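# Fit two printed parts on jig pins, or press CALL

## Task

This is the final kit of the day. Using the drawing as the guide, seat both loose printed parts on their matching pins in the jig. If the kit ought not to be assembled, instead press the blue CALL button fully down from above with a closed gripper and keep it down for one second, without touching any of the kit's parts, the jig or the drawing. If the kit is assembled, do not touch CALL.

## Robot and tools

Robot: two arms, left_arm and right_arm, each ending in a two-finger gripper. Base poses in the scene frame: left_arm at (-0.047, +0.247, +0.039) m, quat_wxyz (+1.000, 0, 0, +0.009); right_arm at (+0.004, -0.354, +0.044) m, quat_wxyz (+1.000, 0, 0, -0.014).

Frame: every pose, velocity and target uses the scene frame. Its origin sits at table-top height halfway between the nominal bases; +z is up, +x reaches out over the table, and left_arm is on the +y side (arm names do not match image sides). Reported hand pose and orientation may be off by a few centimetres, more at long reach. On each gripper the fingers point along its +z axis and open and close along its y axis; end_effector_position is the point between the pads, roughly 1 cm short of the fingertips.

Row layout (shared by execute_actions and move): one flat list of 16 numbers covering both arms, even if only one moves: left_arm x, y, z, qw, qx, qy, qz, opening, then right_arm the same eight. x, y, z are an absolute gripper position in metres; the quaternion is an absolute orientation, w first. Opening runs from -1 (closed) to +1 (fully open, 0.094 m). To keep an arm still, resend its whole pose from the last result before it stopped, plus its intended opening, in every call; to keep an orientation, repeat the same target quaternion rather than the drifting measured one. Sending a 0 opening is a real command, so resend the present opening to leave a gripper alone.

execute_actions: argument actions is a list of up to 15 actions; each action is a table of up to 15 rows, one per 1/30 s step, and a short table repeats its last row. A target more than 0.6 m from the gripper's current position along any of its own axes gets the action refused for both arms; if the first action fails that check against the last reported state, the whole call is refused. Optional cameras: list of names, ["all"], or [] for none; by default images come only with an empty actions list. Unknown names invalidate the call.

move: argument target is one 16-number row or a list of up to 15 rows (absolute poses, no 0.6 m limit); each gripper travels in a straight line from its Hand target, rotating the short way. speed: m/s per path, 0.002 to 4.3, default 0.25 (rotation capped at twice that in rad/s); one value or one per target. blend: metres of corner rounding per target in a list; 0 means stop at each. opening_speed: rate of opening change per second on the -1 to +1 scale, at least 0.2. grip_force: newtons per pad, 10 to 50 (full), one value or one per arm; it persists, and lower forces close slowly. blocking=false returns after about 0.5 s while motion continues; a new move replaces a running one. Paths ignore obstacles and the other arm, grippers lag and overshoot more when fast or near full stretch, and passing close to an arm's own base can flip its shoulder posture, so route around it. The result adds a move: line with the ending (done, off_target, moving, held, fault) and limits (paced = clipped pose, held = withheld steps). done means within 10 mm and 2 degrees; neither done nor off_target says anything about contact.

wait: seconds from 0 to 10; arms keep their last command, a running move continues. stop: brakes the running move. zoom_image: camera (cam_high, cam_over, cam_left_wrist, cam_right_wrist) and region [x0, y0, x1, y1] in pixels from top-left, at most 504 by 504, only on the newest images. finished_scene: ends the scene for good (scene 1, optional).

Cameras: all four are 672x504, returned in the order listed; intrinsics are given approximately (pinhole plus radial).

Results: each arm's end_effector_position, end_effector_quat_wxyz, Hand target (where it is actually being sent, possibly short of the command), Tool commands, grip_measured (finger opening on the command scale; reads up to about 2.5 mm wide when empty, and narrower than a gripped hard part by up to about 0.064), Joint positions (last number is the opening in metres), joint torques (include the arm's own weight; items 3 and 4 wrap at ±28 N m), joint velocities (may be omitted when only noise), and motor temperatures. Joint ranges are listed per joint. The controller clips each step's orientation to within 40 degrees of the measured one, so large turns need several commands; friction and load can leave a gripper a few centimetres off its target without any contact.

Gripping: fingers track the commanded opening until contact, then force builds about 1 N per 0.001 and jumps to the limit around 20 N. Close slowly on fragile parts; release by commanding well above grip_measured.

Avoid: dropping parts or releasing them while moving, fast impacts or hard shoves, anything falling or being left off the table, any arm-to-arm contact (including one gripper closing on the other's fingers), and holding loads or stretched poses long enough to overheat motors (MOTOR HOT near 85 °C; at 100 °C the arm faults and drops).

Each tool is called in YAML: its name, and indented under it one key for each argument.

## Session

execute_actions:
  actions: []

Scene clock: 0.00 s.
left_arm: end_effector_position=(+0.4311, +0.3705, +0.3585) grip_measured=+1.000 end_effector_quat_wxyz=(+0.565, -0.144, +0.810, +0.060) | right_arm: end_effector_position=(+0.4656, -0.6170, +0.3778) grip_measured=+1.000 end_effector_quat_wxyz=(+0.671, +0.010, +0.722, -0.167)
Joint positions: left_arm=[0.223 1.042 0.821 -0.142 -0.038 -0.085 0.094] | right_arm=[-0.611 1.196 0.755 0.394 -0.383 -0.247 0.094]
Joint velocities: within noise
Joint torques (N m): no reading
Motor temperatures (°C): left_arm=[28 28 27 29 29 26 28] | right_arm=[28 28 30 27 28 28 29]
Heat: left arm: hottest wrist pitch 29 °C; right arm: hottest elbow 30 °C.
Hand target: left_arm +0.4357, +0.3717, +0.3730; +0.575, -0.143, +0.803, +0.060 | right_arm +0.4690, -0.6195, +0.3999; +0.684, +0.004, +0.709, -0.176
Tool commands: left_gripper/opening=+1.0 right_gripper/opening=+1.0

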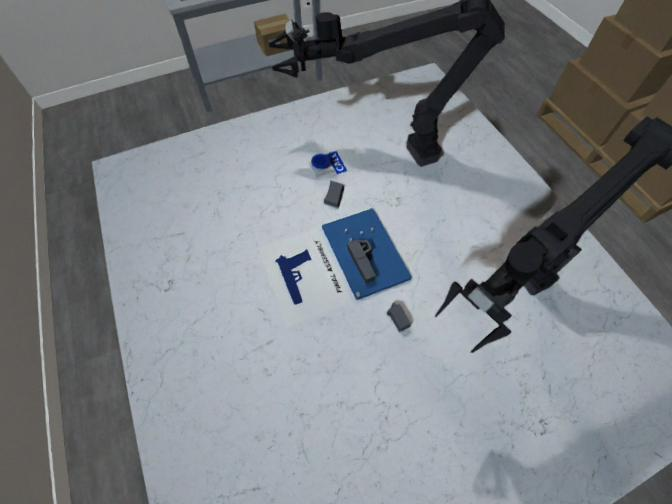

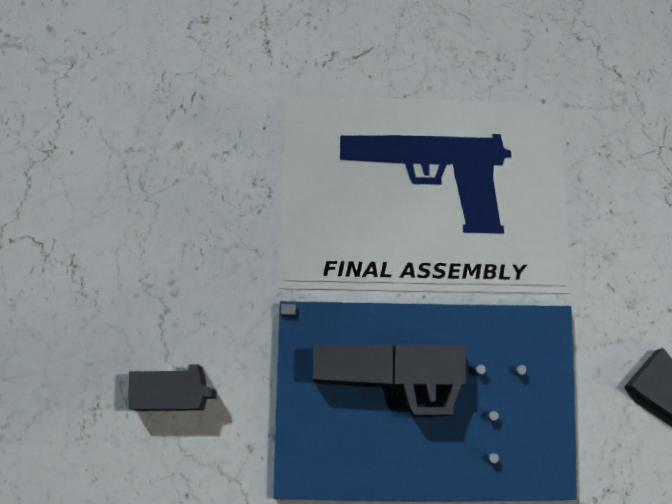

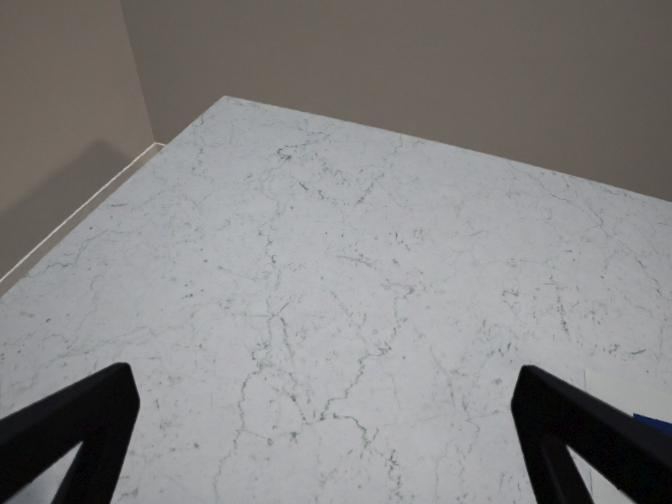

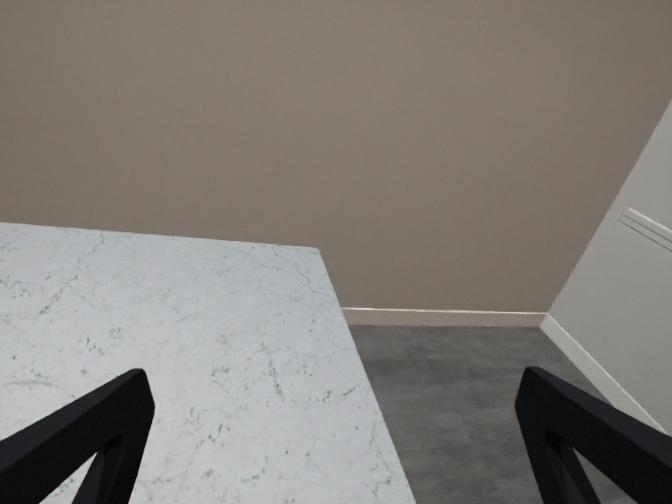

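move:
  target: [0.4357,0.3717,0.373,0.575,-0.143,0.803,0.06,1,0.26,-0.44,0.27,0.1,0,0.995,0,-1]
  speed: 0.5
  cameras: ["cam_high","cam_right_wrist"]

Scene clock: 25.73 s.
left_arm: end_effector_position=(+0.4311, +0.3705, +0.3585) grip_measured=+1.000 end_effector_quat_wxyz=(+0.565, -0.144, +0.810, +0.060) | right_arm: end_effector_position=(+0.2470, -0.4370, +0.2480) grip_measured=-0.986 end_effector_quat_wxyz=(+0.084, -0.003, +0.996, +0.007)
Joint positions: left_arm=[0.223 1.042 0.821 -0.142 -0.038 -0.085 0.094] | right_arm=[-0.35 0.894 0.842 -1.368 -0.075 -0.38 0.001]
Joint torques (N m): left_arm=[0.67 -6.65 11.32 2.45 0.01 0.02] | right_arm=[1.49 -0.09 13.86 0.21 -0.14 0.01]
Motor temperatures (°C): left_arm=[28 28 34 29 29 26 28] | right_arm=[28 28 36 28 28 28 29]
Heat: left arm: hottest elbow 34 °C; right arm: hottest elbow 36 °C.
Hand target: left_arm +0.4353, +0.3717, +0.3730; +0.575, -0.143, +0.803, +0.060 | right_arm +0.2593, -0.4398, +0.2695; +0.100, +0.000, +0.995, +0.000
Off the commanded pose: left_arm 0.015 m, 1 deg | right_arm 0.026 m, 2 deg.
move: off_target (left_arm, right_arm)
Images, in order (width x height): cam_high 672x504, cam_right_wrist 672x504.

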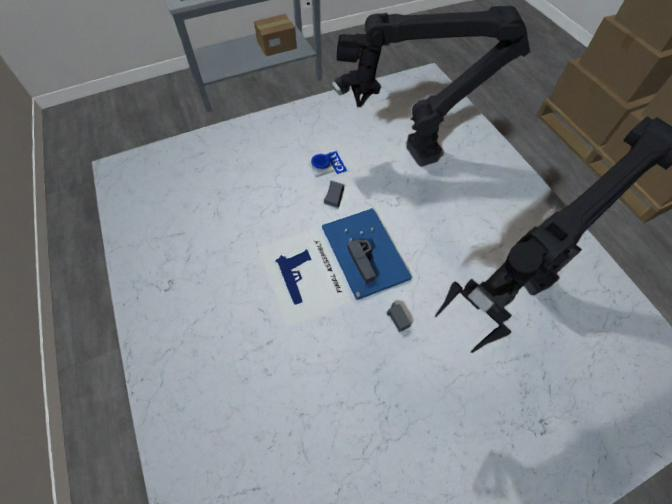

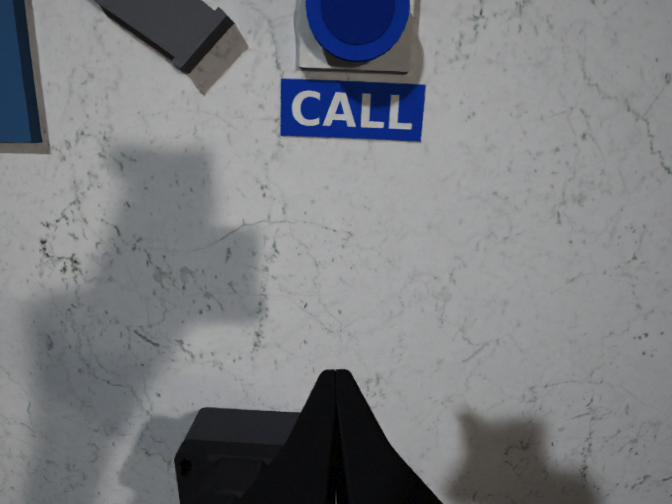

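move:
  target: [0.4357,0.3717,0.373,0.575,-0.143,0.803,0.06,1,0.36,-0.45,0.27,0,0,1,0,-1]
  speed: 0.4
  cameras: ["cam_high","cam_right_wrist"]

Scene clock: 31.93 s.
left_arm: end_effector_position=(+0.4311, +0.3705, +0.3585) grip_measured=+1.000 end_effector_quat_wxyz=(+0.565, -0.144, +0.810, +0.060) | right_arm: end_effector_position=(+0.3464, -0.4480, +0.2520) grip_measured=-0.986 end_effector_quat_wxyz=(-0.016, -0.005, +1.000, +0.006)
Joint positions: left_arm=[0.223 1.042 0.821 -0.142 -0.038 -0.085 0.094] | right_arm=[-0.24 1.3 1.148 -1.453 -0.003 -0.279 0.001]
Joint torques (N m): left_arm=[0.62 -7.12 11.29 2.66 0.07 0.04] | right_arm=[1.14 -5.36 12.96 -0.12 -0.08 -0.01]
Heat: left arm: hottest elbow 35 °C; right arm: hottest elbow 38 °C.
Hand target: left_arm +0.4353, +0.3717, +0.3730; +0.575, -0.143, +0.803, +0.060 | right_arm +0.3592, -0.4498, +0.2699; +0.000, +0.000, +1.000, +0.000
Off the commanded pose: left_arm 0.015 m, 1 deg | right_arm 0.023 m, 2 deg.
move: off_target (left_arm, right_arm)
Images, in order (width x height): cam_high 672x504, cam_right_wrist 672x504.

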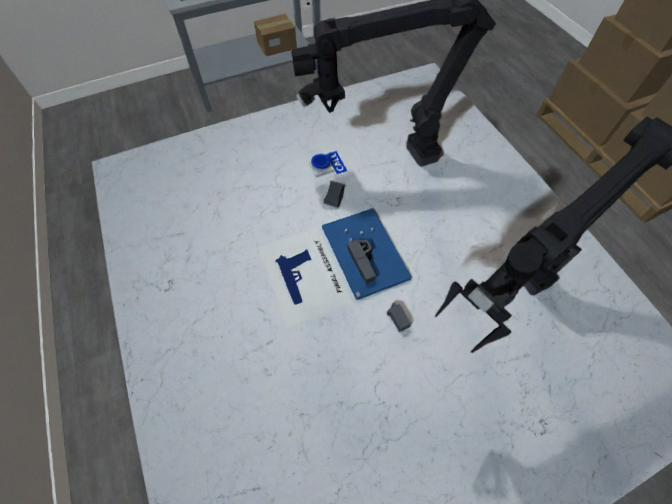

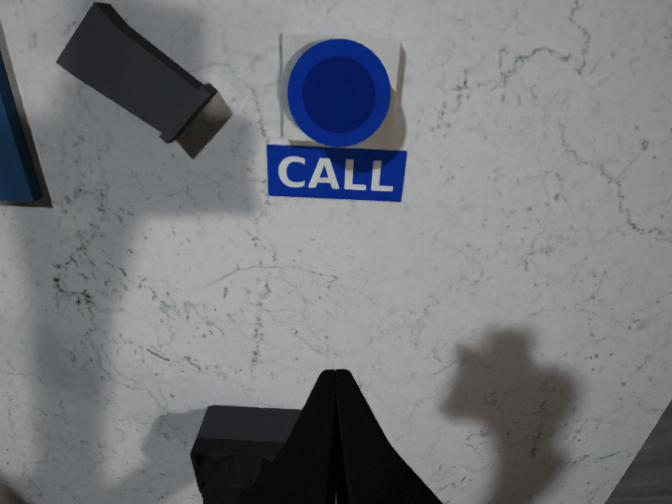

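move:
  target: [0.4357,0.3717,0.373,0.575,-0.143,0.803,0.06,1,0.43,-0.45,0.27,0,0,1,0,-1]
  speed: 0.4
  cameras: ["cam_right_wrist"]

Scene clock: 36.83 s.
left_arm: end_effector_position=(+0.4311, +0.3705, +0.3585) grip_measured=+1.000 end_effector_quat_wxyz=(+0.565, -0.144, +0.810, +0.060) | right_arm: end_effector_position=(+0.4160, -0.4490, +0.2538) grip_measured=-0.986 end_effector_quat_wxyz=(-0.015, -0.005, +1.000, +0.005)
Joint positions: left_arm=[0.223 1.042 0.821 -0.142 -0.038 -0.085 0.094] | right_arm=[-0.198 1.473 1.325 -1.453 -0.002 -0.237 0.001]
Joint torques (N m): left_arm=[0.09 -6.83 11.18 2.58 0.05 0.05] | right_arm=[1.2 -7.59 12.97 -0.17 -0.09 0]
Heat: left arm: hottest elbow 36 °C; right arm: hottest elbow 38 °C.
Hand target: left_arm +0.4353, +0.3717, +0.3730; +0.575, -0.143, +0.803, +0.060 | right_arm +0.4293, -0.4499, +0.2700; +0.001, +0.000, +1.000, +0.000
Off the commanded pose: left_arm 0.015 m, 1 deg | right_arm 0.021 m, 2 deg.
move: off_target (left_arm, right_arm)
Images, in order (width x height): cam_right_wrist 672x504.

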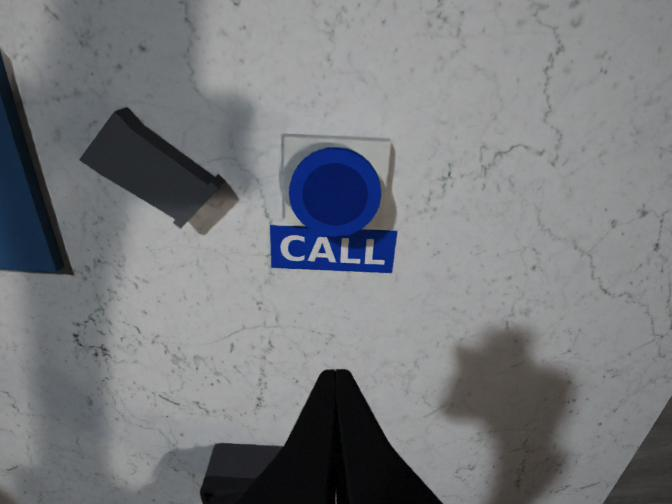

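move:
  target: [0.4357,0.3717,0.373,0.575,-0.143,0.803,0.06,1,0.425,-0.45,0.155,0,0,1,0,-1]
  speed: 0.25
  cameras: ["cam_high","cam_right_wrist"]

Scene clock: 52.50 s.
left_arm: end_effector_position=(+0.4311, +0.3705, +0.3585) grip_measured=+1.000 end_effector_quat_wxyz=(+0.565, -0.144, +0.810, +0.060) | right_arm: end_effector_position=(+0.4169, -0.4492, +0.1525) grip_measured=-0.986 end_effector_quat_wxyz=(-0.010, -0.005, +1.000, +0.004)
Joint positions: left_arm=[0.223 1.042 0.821 -0.142 -0.038 -0.085 0.094] | right_arm=[-0.198 1.545 1.128 -1.176 -0.002 -0.237 0.001]
Joint torques (N m): left_arm=[0.56 -6.48 11.25 2.59 0.02 0.02] | right_arm=[0.91 -8.12 8.92 1.03 -0.08 -0.02]
Motor temperatures (°C): left_arm=[28 29 38 29 29 26 28] | right_arm=[28 29 41 27 28 28 30]
Heat: left arm: hottest elbow 38 °C; right arm: hottest elbow 41 °C.
Hand target: left_arm +0.4353, +0.3717, +0.3730; +0.575, -0.143, +0.803, +0.060 | right_arm +0.4249, -0.4500, +0.1550; +0.000, +0.000, +1.000, +0.000
Off the commanded pose: left_arm 0.015 m, 1 deg | right_arm 0.009 m, 1 deg.
move: off_target (left_arm)
Images, in order (width x height): cam_high 672x504, cam_right_wrist 672x504.

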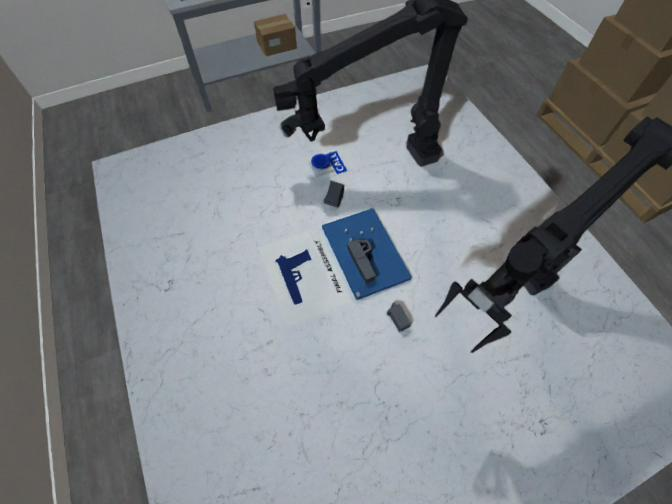

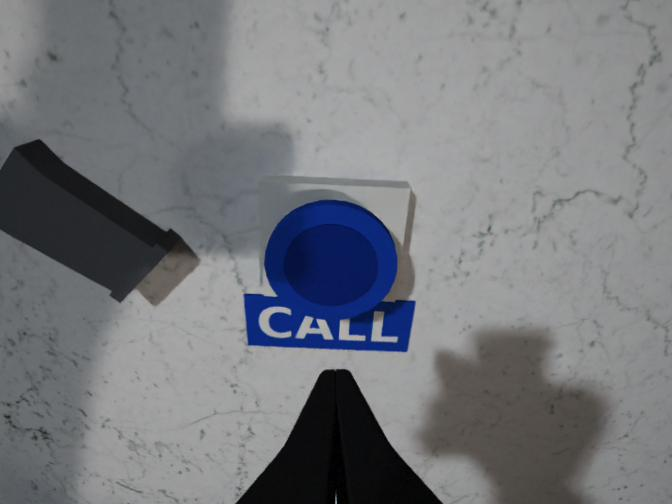

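move:
  target: [0.4357,0.3717,0.373,0.575,-0.143,0.803,0.06,1,0.42,-0.45,0.098,0,0,1,0,-1]
  speed: 0.2
  cameras: ["cam_right_wrist"]

Scene clock: 60.03 s.
left_arm: end_effector_position=(+0.4311, +0.3705, +0.3585) grip_measured=+1.000 end_effector_quat_wxyz=(+0.565, -0.144, +0.810, +0.060) | right_arm: end_effector_position=(+0.4132, -0.4484, +0.0983) grip_measured=-0.986 end_effector_quat_wxyz=(-0.007, -0.005, +1.000, +0.003)
Joint positions: left_arm=[0.223 1.042 0.821 -0.142 -0.038 -0.085 0.094] | right_arm=[-0.198 1.601 1.035 -1.02 -0.002 -0.237 0.001]
Joint torques (N m): left_arm=[0.21 -6.53 11.22 2.58 0.02 0.01] | right_arm=[0.73 -7.82 8.05 1.05 -0.08 -0.05]
Heat: left arm: hottest elbow 38 °C; right arm: hottest elbow 41 °C.
Hand target: left_arm +0.4353, +0.3717, +0.3730; +0.575, -0.143, +0.803, +0.060 | right_arm +0.4198, -0.4500, +0.0981; +0.000, +0.000, +1.000, +0.000
Off the commanded pose: left_arm 0.015 m, 1 deg | right_arm 0.007 m, 1 deg.
move: off_target (left_arm)
Images, in order (width x height): cam_right_wrist 672x504.

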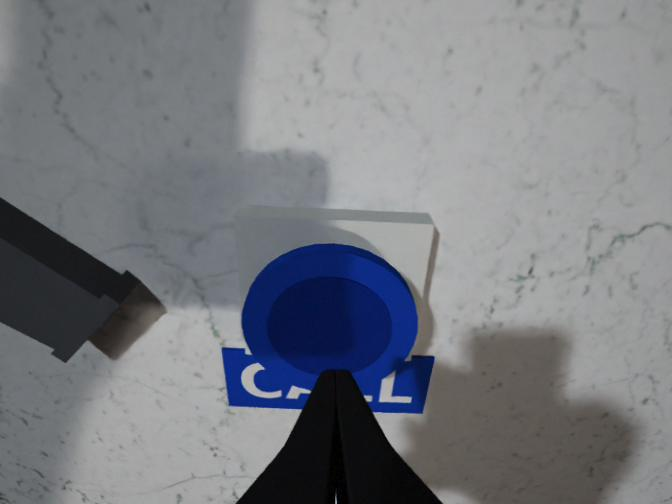

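move:
  target: [0.4357,0.3717,0.373,0.575,-0.143,0.803,0.06,1,0.414,-0.45,0.072,0,0,1,0,-1]
  speed: 0.1
  cameras: ["cam_right_wrist"]

Scene clock: 68.60 s.
left_arm: end_effector_position=(+0.4311, +0.3705, +0.3585) grip_measured=+1.000 end_effector_quat_wxyz=(+0.565, -0.144, +0.810, +0.060) | right_arm: end_effector_position=(+0.4095, -0.4476, +0.0751) grip_measured=-0.986 end_effector_quat_wxyz=(-0.003, -0.005, +1.000, +0.002)
Joint positions: left_arm=[0.223 1.042 0.821 -0.142 -0.038 -0.085 0.094] | right_arm=[-0.198 1.625 0.991 -0.945 -0.002 -0.237 0.001]
Joint torques (N m): left_arm=[0.44 -6.95 11.28 2.65 0.05 -0.01] | right_arm=[0.38 -7.71 7.46 1.09 -0.07 -0.08]
Heat: left arm: hottest elbow 39 °C; right arm: hottest elbow 40 °C.
Hand target: left_arm +0.4353, +0.3717, +0.3730; +0.575, -0.143, +0.803, +0.060 | right_arm +0.4139, -0.4501, +0.0720; +0.000, +0.000, +1.000, +0.000
Off the commanded pose: left_arm 0.015 m, 1 deg | right_arm 0.006 m, 1 deg.
move: off_target (left_arm)
Images, in order (width x height): cam_right_wrist 672x504.

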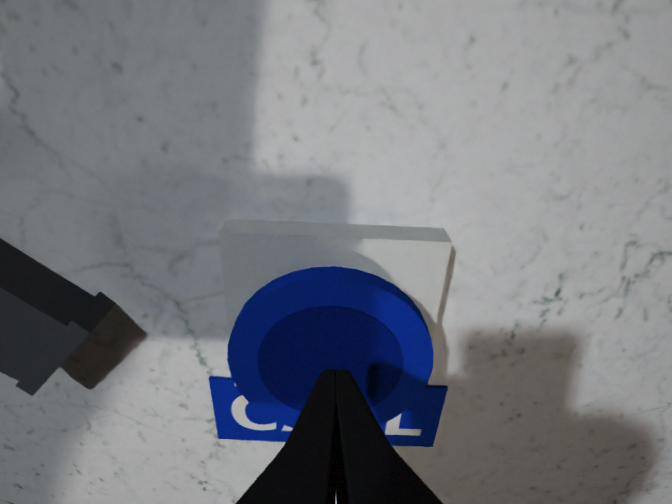

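move:
  target: [0.4357,0.3717,0.373,0.575,-0.143,0.803,0.06,1,0.408,-0.451,0.05,0,0,1,0,-1]
  speed: 0.05
  cameras: ["cam_right_wrist"]

Scene clock: 74.77 s.
left_arm: end_effector_position=(+0.4311, +0.3705, +0.3585) grip_measured=+1.000 end_effector_quat_wxyz=(+0.565, -0.144, +0.810, +0.060) | right_arm: end_effector_position=(+0.4047, -0.4465, +0.0539) grip_measured=-0.986 end_effector_quat_wxyz=(-0.003, -0.005, +1.000, +0.002)
Joint positions: left_arm=[0.223 1.042 0.821 -0.142 -0.038 -0.085 0.094] | right_arm=[-0.198 1.65 0.954 -0.88 -0.002 -0.237 0.001]
Joint torques (N m): left_arm=[0.67 -7 11.3 2.69 0.05 0.04] | right_arm=[-0.09 -7.65 7.05 1.03 -0.08 -0.14]
Heat: left arm: hottest elbow 40 °C; right arm: hottest elbow 40 °C.
Hand target: left_arm +0.4353, +0.3717, +0.3730; +0.575, -0.143, +0.803, +0.060 | right_arm +0.4078, -0.4510, +0.0501; +0.000, +0.000, +1.000, +0.000
Off the commanded pose: left_arm 0.015 m, 1 deg | right_arm 0.007 m, 1 deg.
move: off_target (left_arm)
Images, in order (width x height): cam_right_wrist 672x504.

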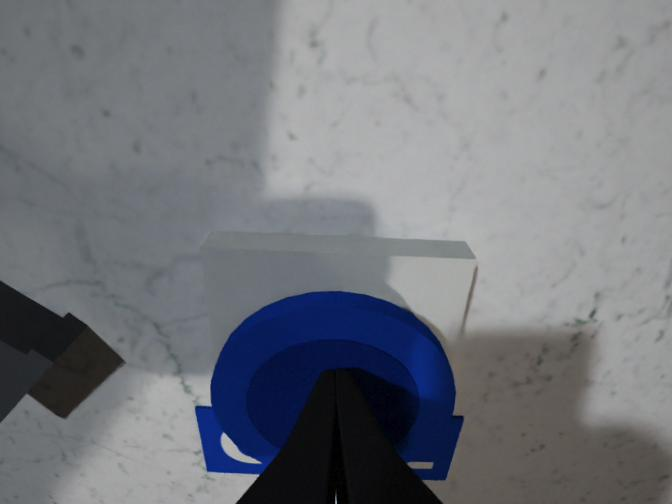

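move:
  target: [0.4357,0.3717,0.373,0.575,-0.143,0.803,0.06,1,0.4,-0.452,0.034,0,0,1,0,-1]
  speed: 0.05
  cameras: ["cam_right_wrist"]

Scene clock: 79.87 s.
left_arm: end_effector_position=(+0.4311, +0.3705, +0.3585) grip_measured=+1.000 end_effector_quat_wxyz=(+0.565, -0.144, +0.810, +0.060) | right_arm: end_effector_position=(+0.4014, -0.4470, +0.0448) grip_measured=-0.986 end_effector_quat_wxyz=(+0.004, -0.004, +1.000, +0.000)
Joint positions: left_arm=[0.223 1.042 0.821 -0.142 -0.038 -0.085 0.094] | right_arm=[-0.201 1.653 0.927 -0.838 -0.002 -0.237 0.001]
Joint torques (N m): left_arm=[0.09 -6.89 11.26 2.73 0.04 0.02] | right_arm=[-0.38 -6.83 6.09 1.47 -0.08 -0.21]
Heat: left arm: hottest elbow 40 °C; right arm: hottest elbow 39 °C.
Hand target: left_arm +0.4353, +0.3717, +0.3730; +0.575, -0.143, +0.803, +0.060 | right_arm +0.3997, -0.4519, +0.0343; +0.000, +0.000, +1.000, +0.000
Off the commanded pose: left_arm 0.015 m, 1 deg | right_arm 0.012 m, 1 deg.
move: off_target (left_arm, right_arm)
Images, in order (width x height): cam_right_wrist 672x504.

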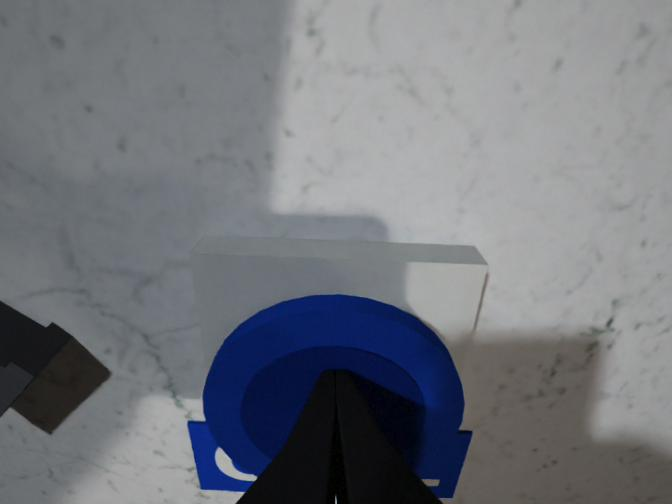

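move:
  target: [0.4357,0.3717,0.373,0.575,-0.143,0.803,0.06,1,0.398,-0.452,0.014,0,0,1,0,-1]
  speed: 0.05
  cameras: ["cam_right_wrist"]

move:
  target: [0.4357,0.3717,0.373,0.575,-0.143,0.803,0.06,1,0.398,-0.452,-0.006,0,0,1,0,-1]
  speed: 0.05
  cameras: ["cam_right_wrist"]

Scene clock: 85.97 s.
left_arm: end_effector_position=(+0.4311, +0.3705, +0.3585) grip_measured=+1.000 end_effector_quat_wxyz=(+0.565, -0.144, +0.810, +0.060) | right_arm: end_effector_position=(+0.4010, -0.4469, +0.0415) grip_measured=-0.986 end_effector_quat_wxyz=(+0.009, -0.004, +1.000, -0.001)
Joint positions: left_arm=[0.223 1.042 0.821 -0.142 -0.038 -0.085 0.094] | right_arm=[-0.201 1.653 0.915 -0.815 -0.002 -0.237 0.001]
Joint torques (N m): left_arm=[0.38 -6.71 11.25 2.66 0.04 0.04] | right_arm=[-0.5 -4.48 5.07 3 -0.08 -0.22]
Heat: left arm: hottest elbow 40 °C; right arm: hottest elbow 39 °C.
Hand target: left_arm +0.4353, +0.3717, +0.3730; +0.575, -0.143, +0.803, +0.060 | right_arm +0.3962, -0.4514, +0.0157; +0.000, +0.000, +1.000, +0.000
Off the commanded pose: left_arm 0.015 m, 1 deg | right_arm 0.028 m, 1 deg.
move: off_target (left_arm, right_arm)
Images, in order (width x height): cam_right_wrist 672x504.

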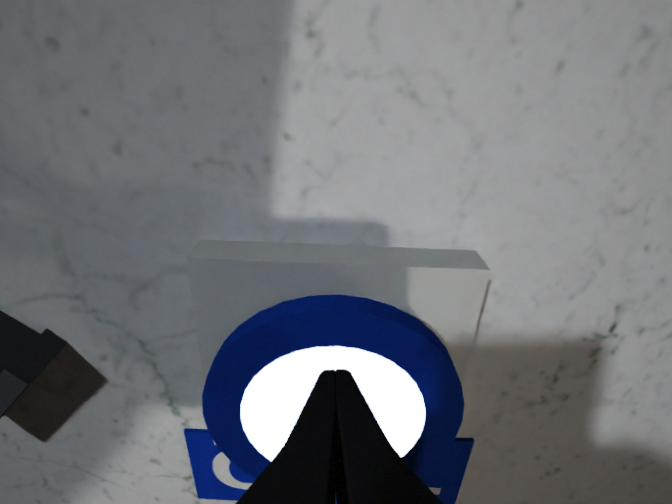

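Scene clock: 86.80 s.
left_arm: end_effector_position=(+0.4311, +0.3705, +0.3585) grip_measured=+1.000 end_effector_quat_wxyz=(+0.565, -0.144, +0.810, +0.060) | right_arm: end_effector_position=(+0.4008, -0.4468, +0.0408) grip_measured=-0.986 end_effector_quat_wxyz=(+0.015, -0.004, +1.000, -0.002)
Joint positions: left_arm=[0.223 1.042 0.821 -0.142 -0.038 -0.085 0.094] | right_arm=[-0.201 1.648 0.905 -0.799 -0.002 -0.237 0.001]
Joint torques (N m): left_arm=[0.67 -6.77 11.21 2.54 0.03 0.04] | right_arm=[-0.44 -1.49 4.3 4.48 -0.08 -0.21]
Heat: left arm: hottest elbow 40 °C; right arm: hottest elbow 39 °C.
Hand target: left_arm +0.4353, +0.3717, +0.3730; +0.575, -0.143, +0.803, +0.060 | right_arm +0.3934, -0.4505, -0.0011; -0.001, +0.000, +1.000, +0.000
Off the commanded pose: left_arm 0.015 m, 1 deg | right_arm 0.047 m, 2 deg.
move: off_target (left_arm, right_arm)
Images, in order (width x height): cam_right_wrist 672x504.

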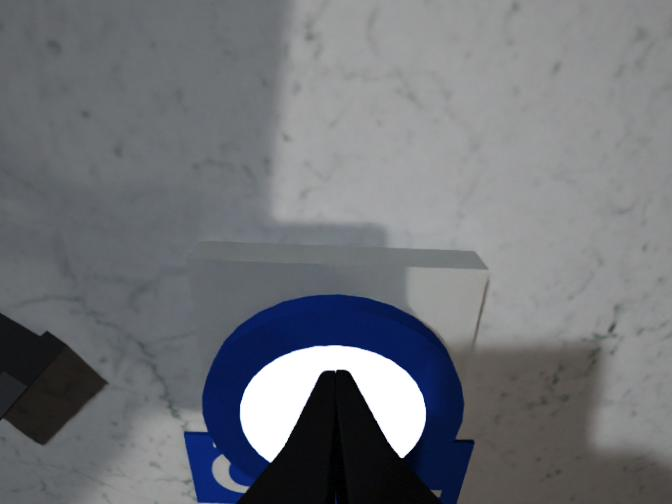

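Lit and held over a second. Lift away.

move:
  target: [0.4357,0.3717,0.373,0.575,-0.143,0.803,0.06,1,0.398,-0.452,0.14,0,0,1,0,-1]
  speed: 0.15
  cameras: ["cam_right_wrist"]

Scene clock: 91.27 s.
left_arm: end_effector_position=(+0.4311, +0.3705, +0.3585) grip_measured=+1.000 end_effector_quat_wxyz=(+0.565, -0.144, +0.810, +0.060) | right_arm: end_effector_position=(+0.3828, -0.4441, +0.1206) grip_measured=-0.986 end_effector_quat_wxyz=(-0.021, -0.002, +1.000, +0.006)
Joint positions: left_arm=[0.223 1.042 0.821 -0.142 -0.038 -0.085 0.094] | right_arm=[-0.205 1.513 0.998 -1.1 -0.002 -0.237 0.001]
Joint torques (N m): left_arm=[0.32 -6.77 11.19 2.63 0 0.02] | right_arm=[-0.21 -8.59 11.12 -0.31 -0.08 -0.22]
Heat: left arm: hottest elbow 41 °C; right arm: hottest elbow 38 °C.
Hand target: left_arm +0.4353, +0.3717, +0.3730; +0.575, -0.143, +0.803, +0.060 | right_arm +0.3973, -0.4519, +0.1400; +0.000, +0.000, +1.000, +0.000
Off the commanded pose: left_arm 0.015 m, 1 deg | right_arm 0.026 m, 3 deg.
move: off_target (left_arm, right_arm)
Images, in order (width x height): cam_right_wrist 672x504.

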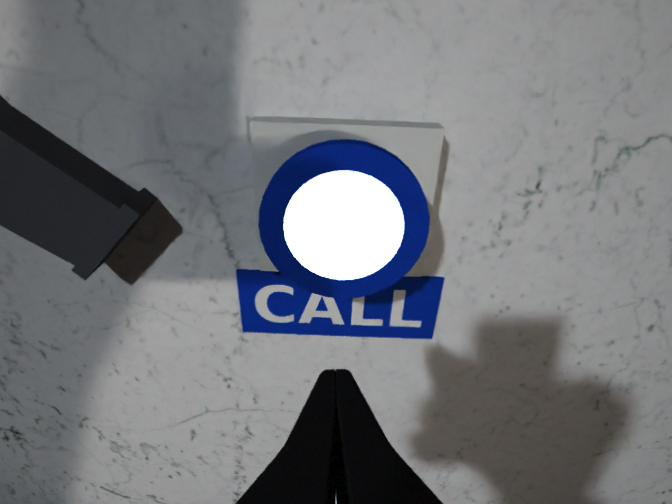

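finished_scene:

The scene is finished: the task was done.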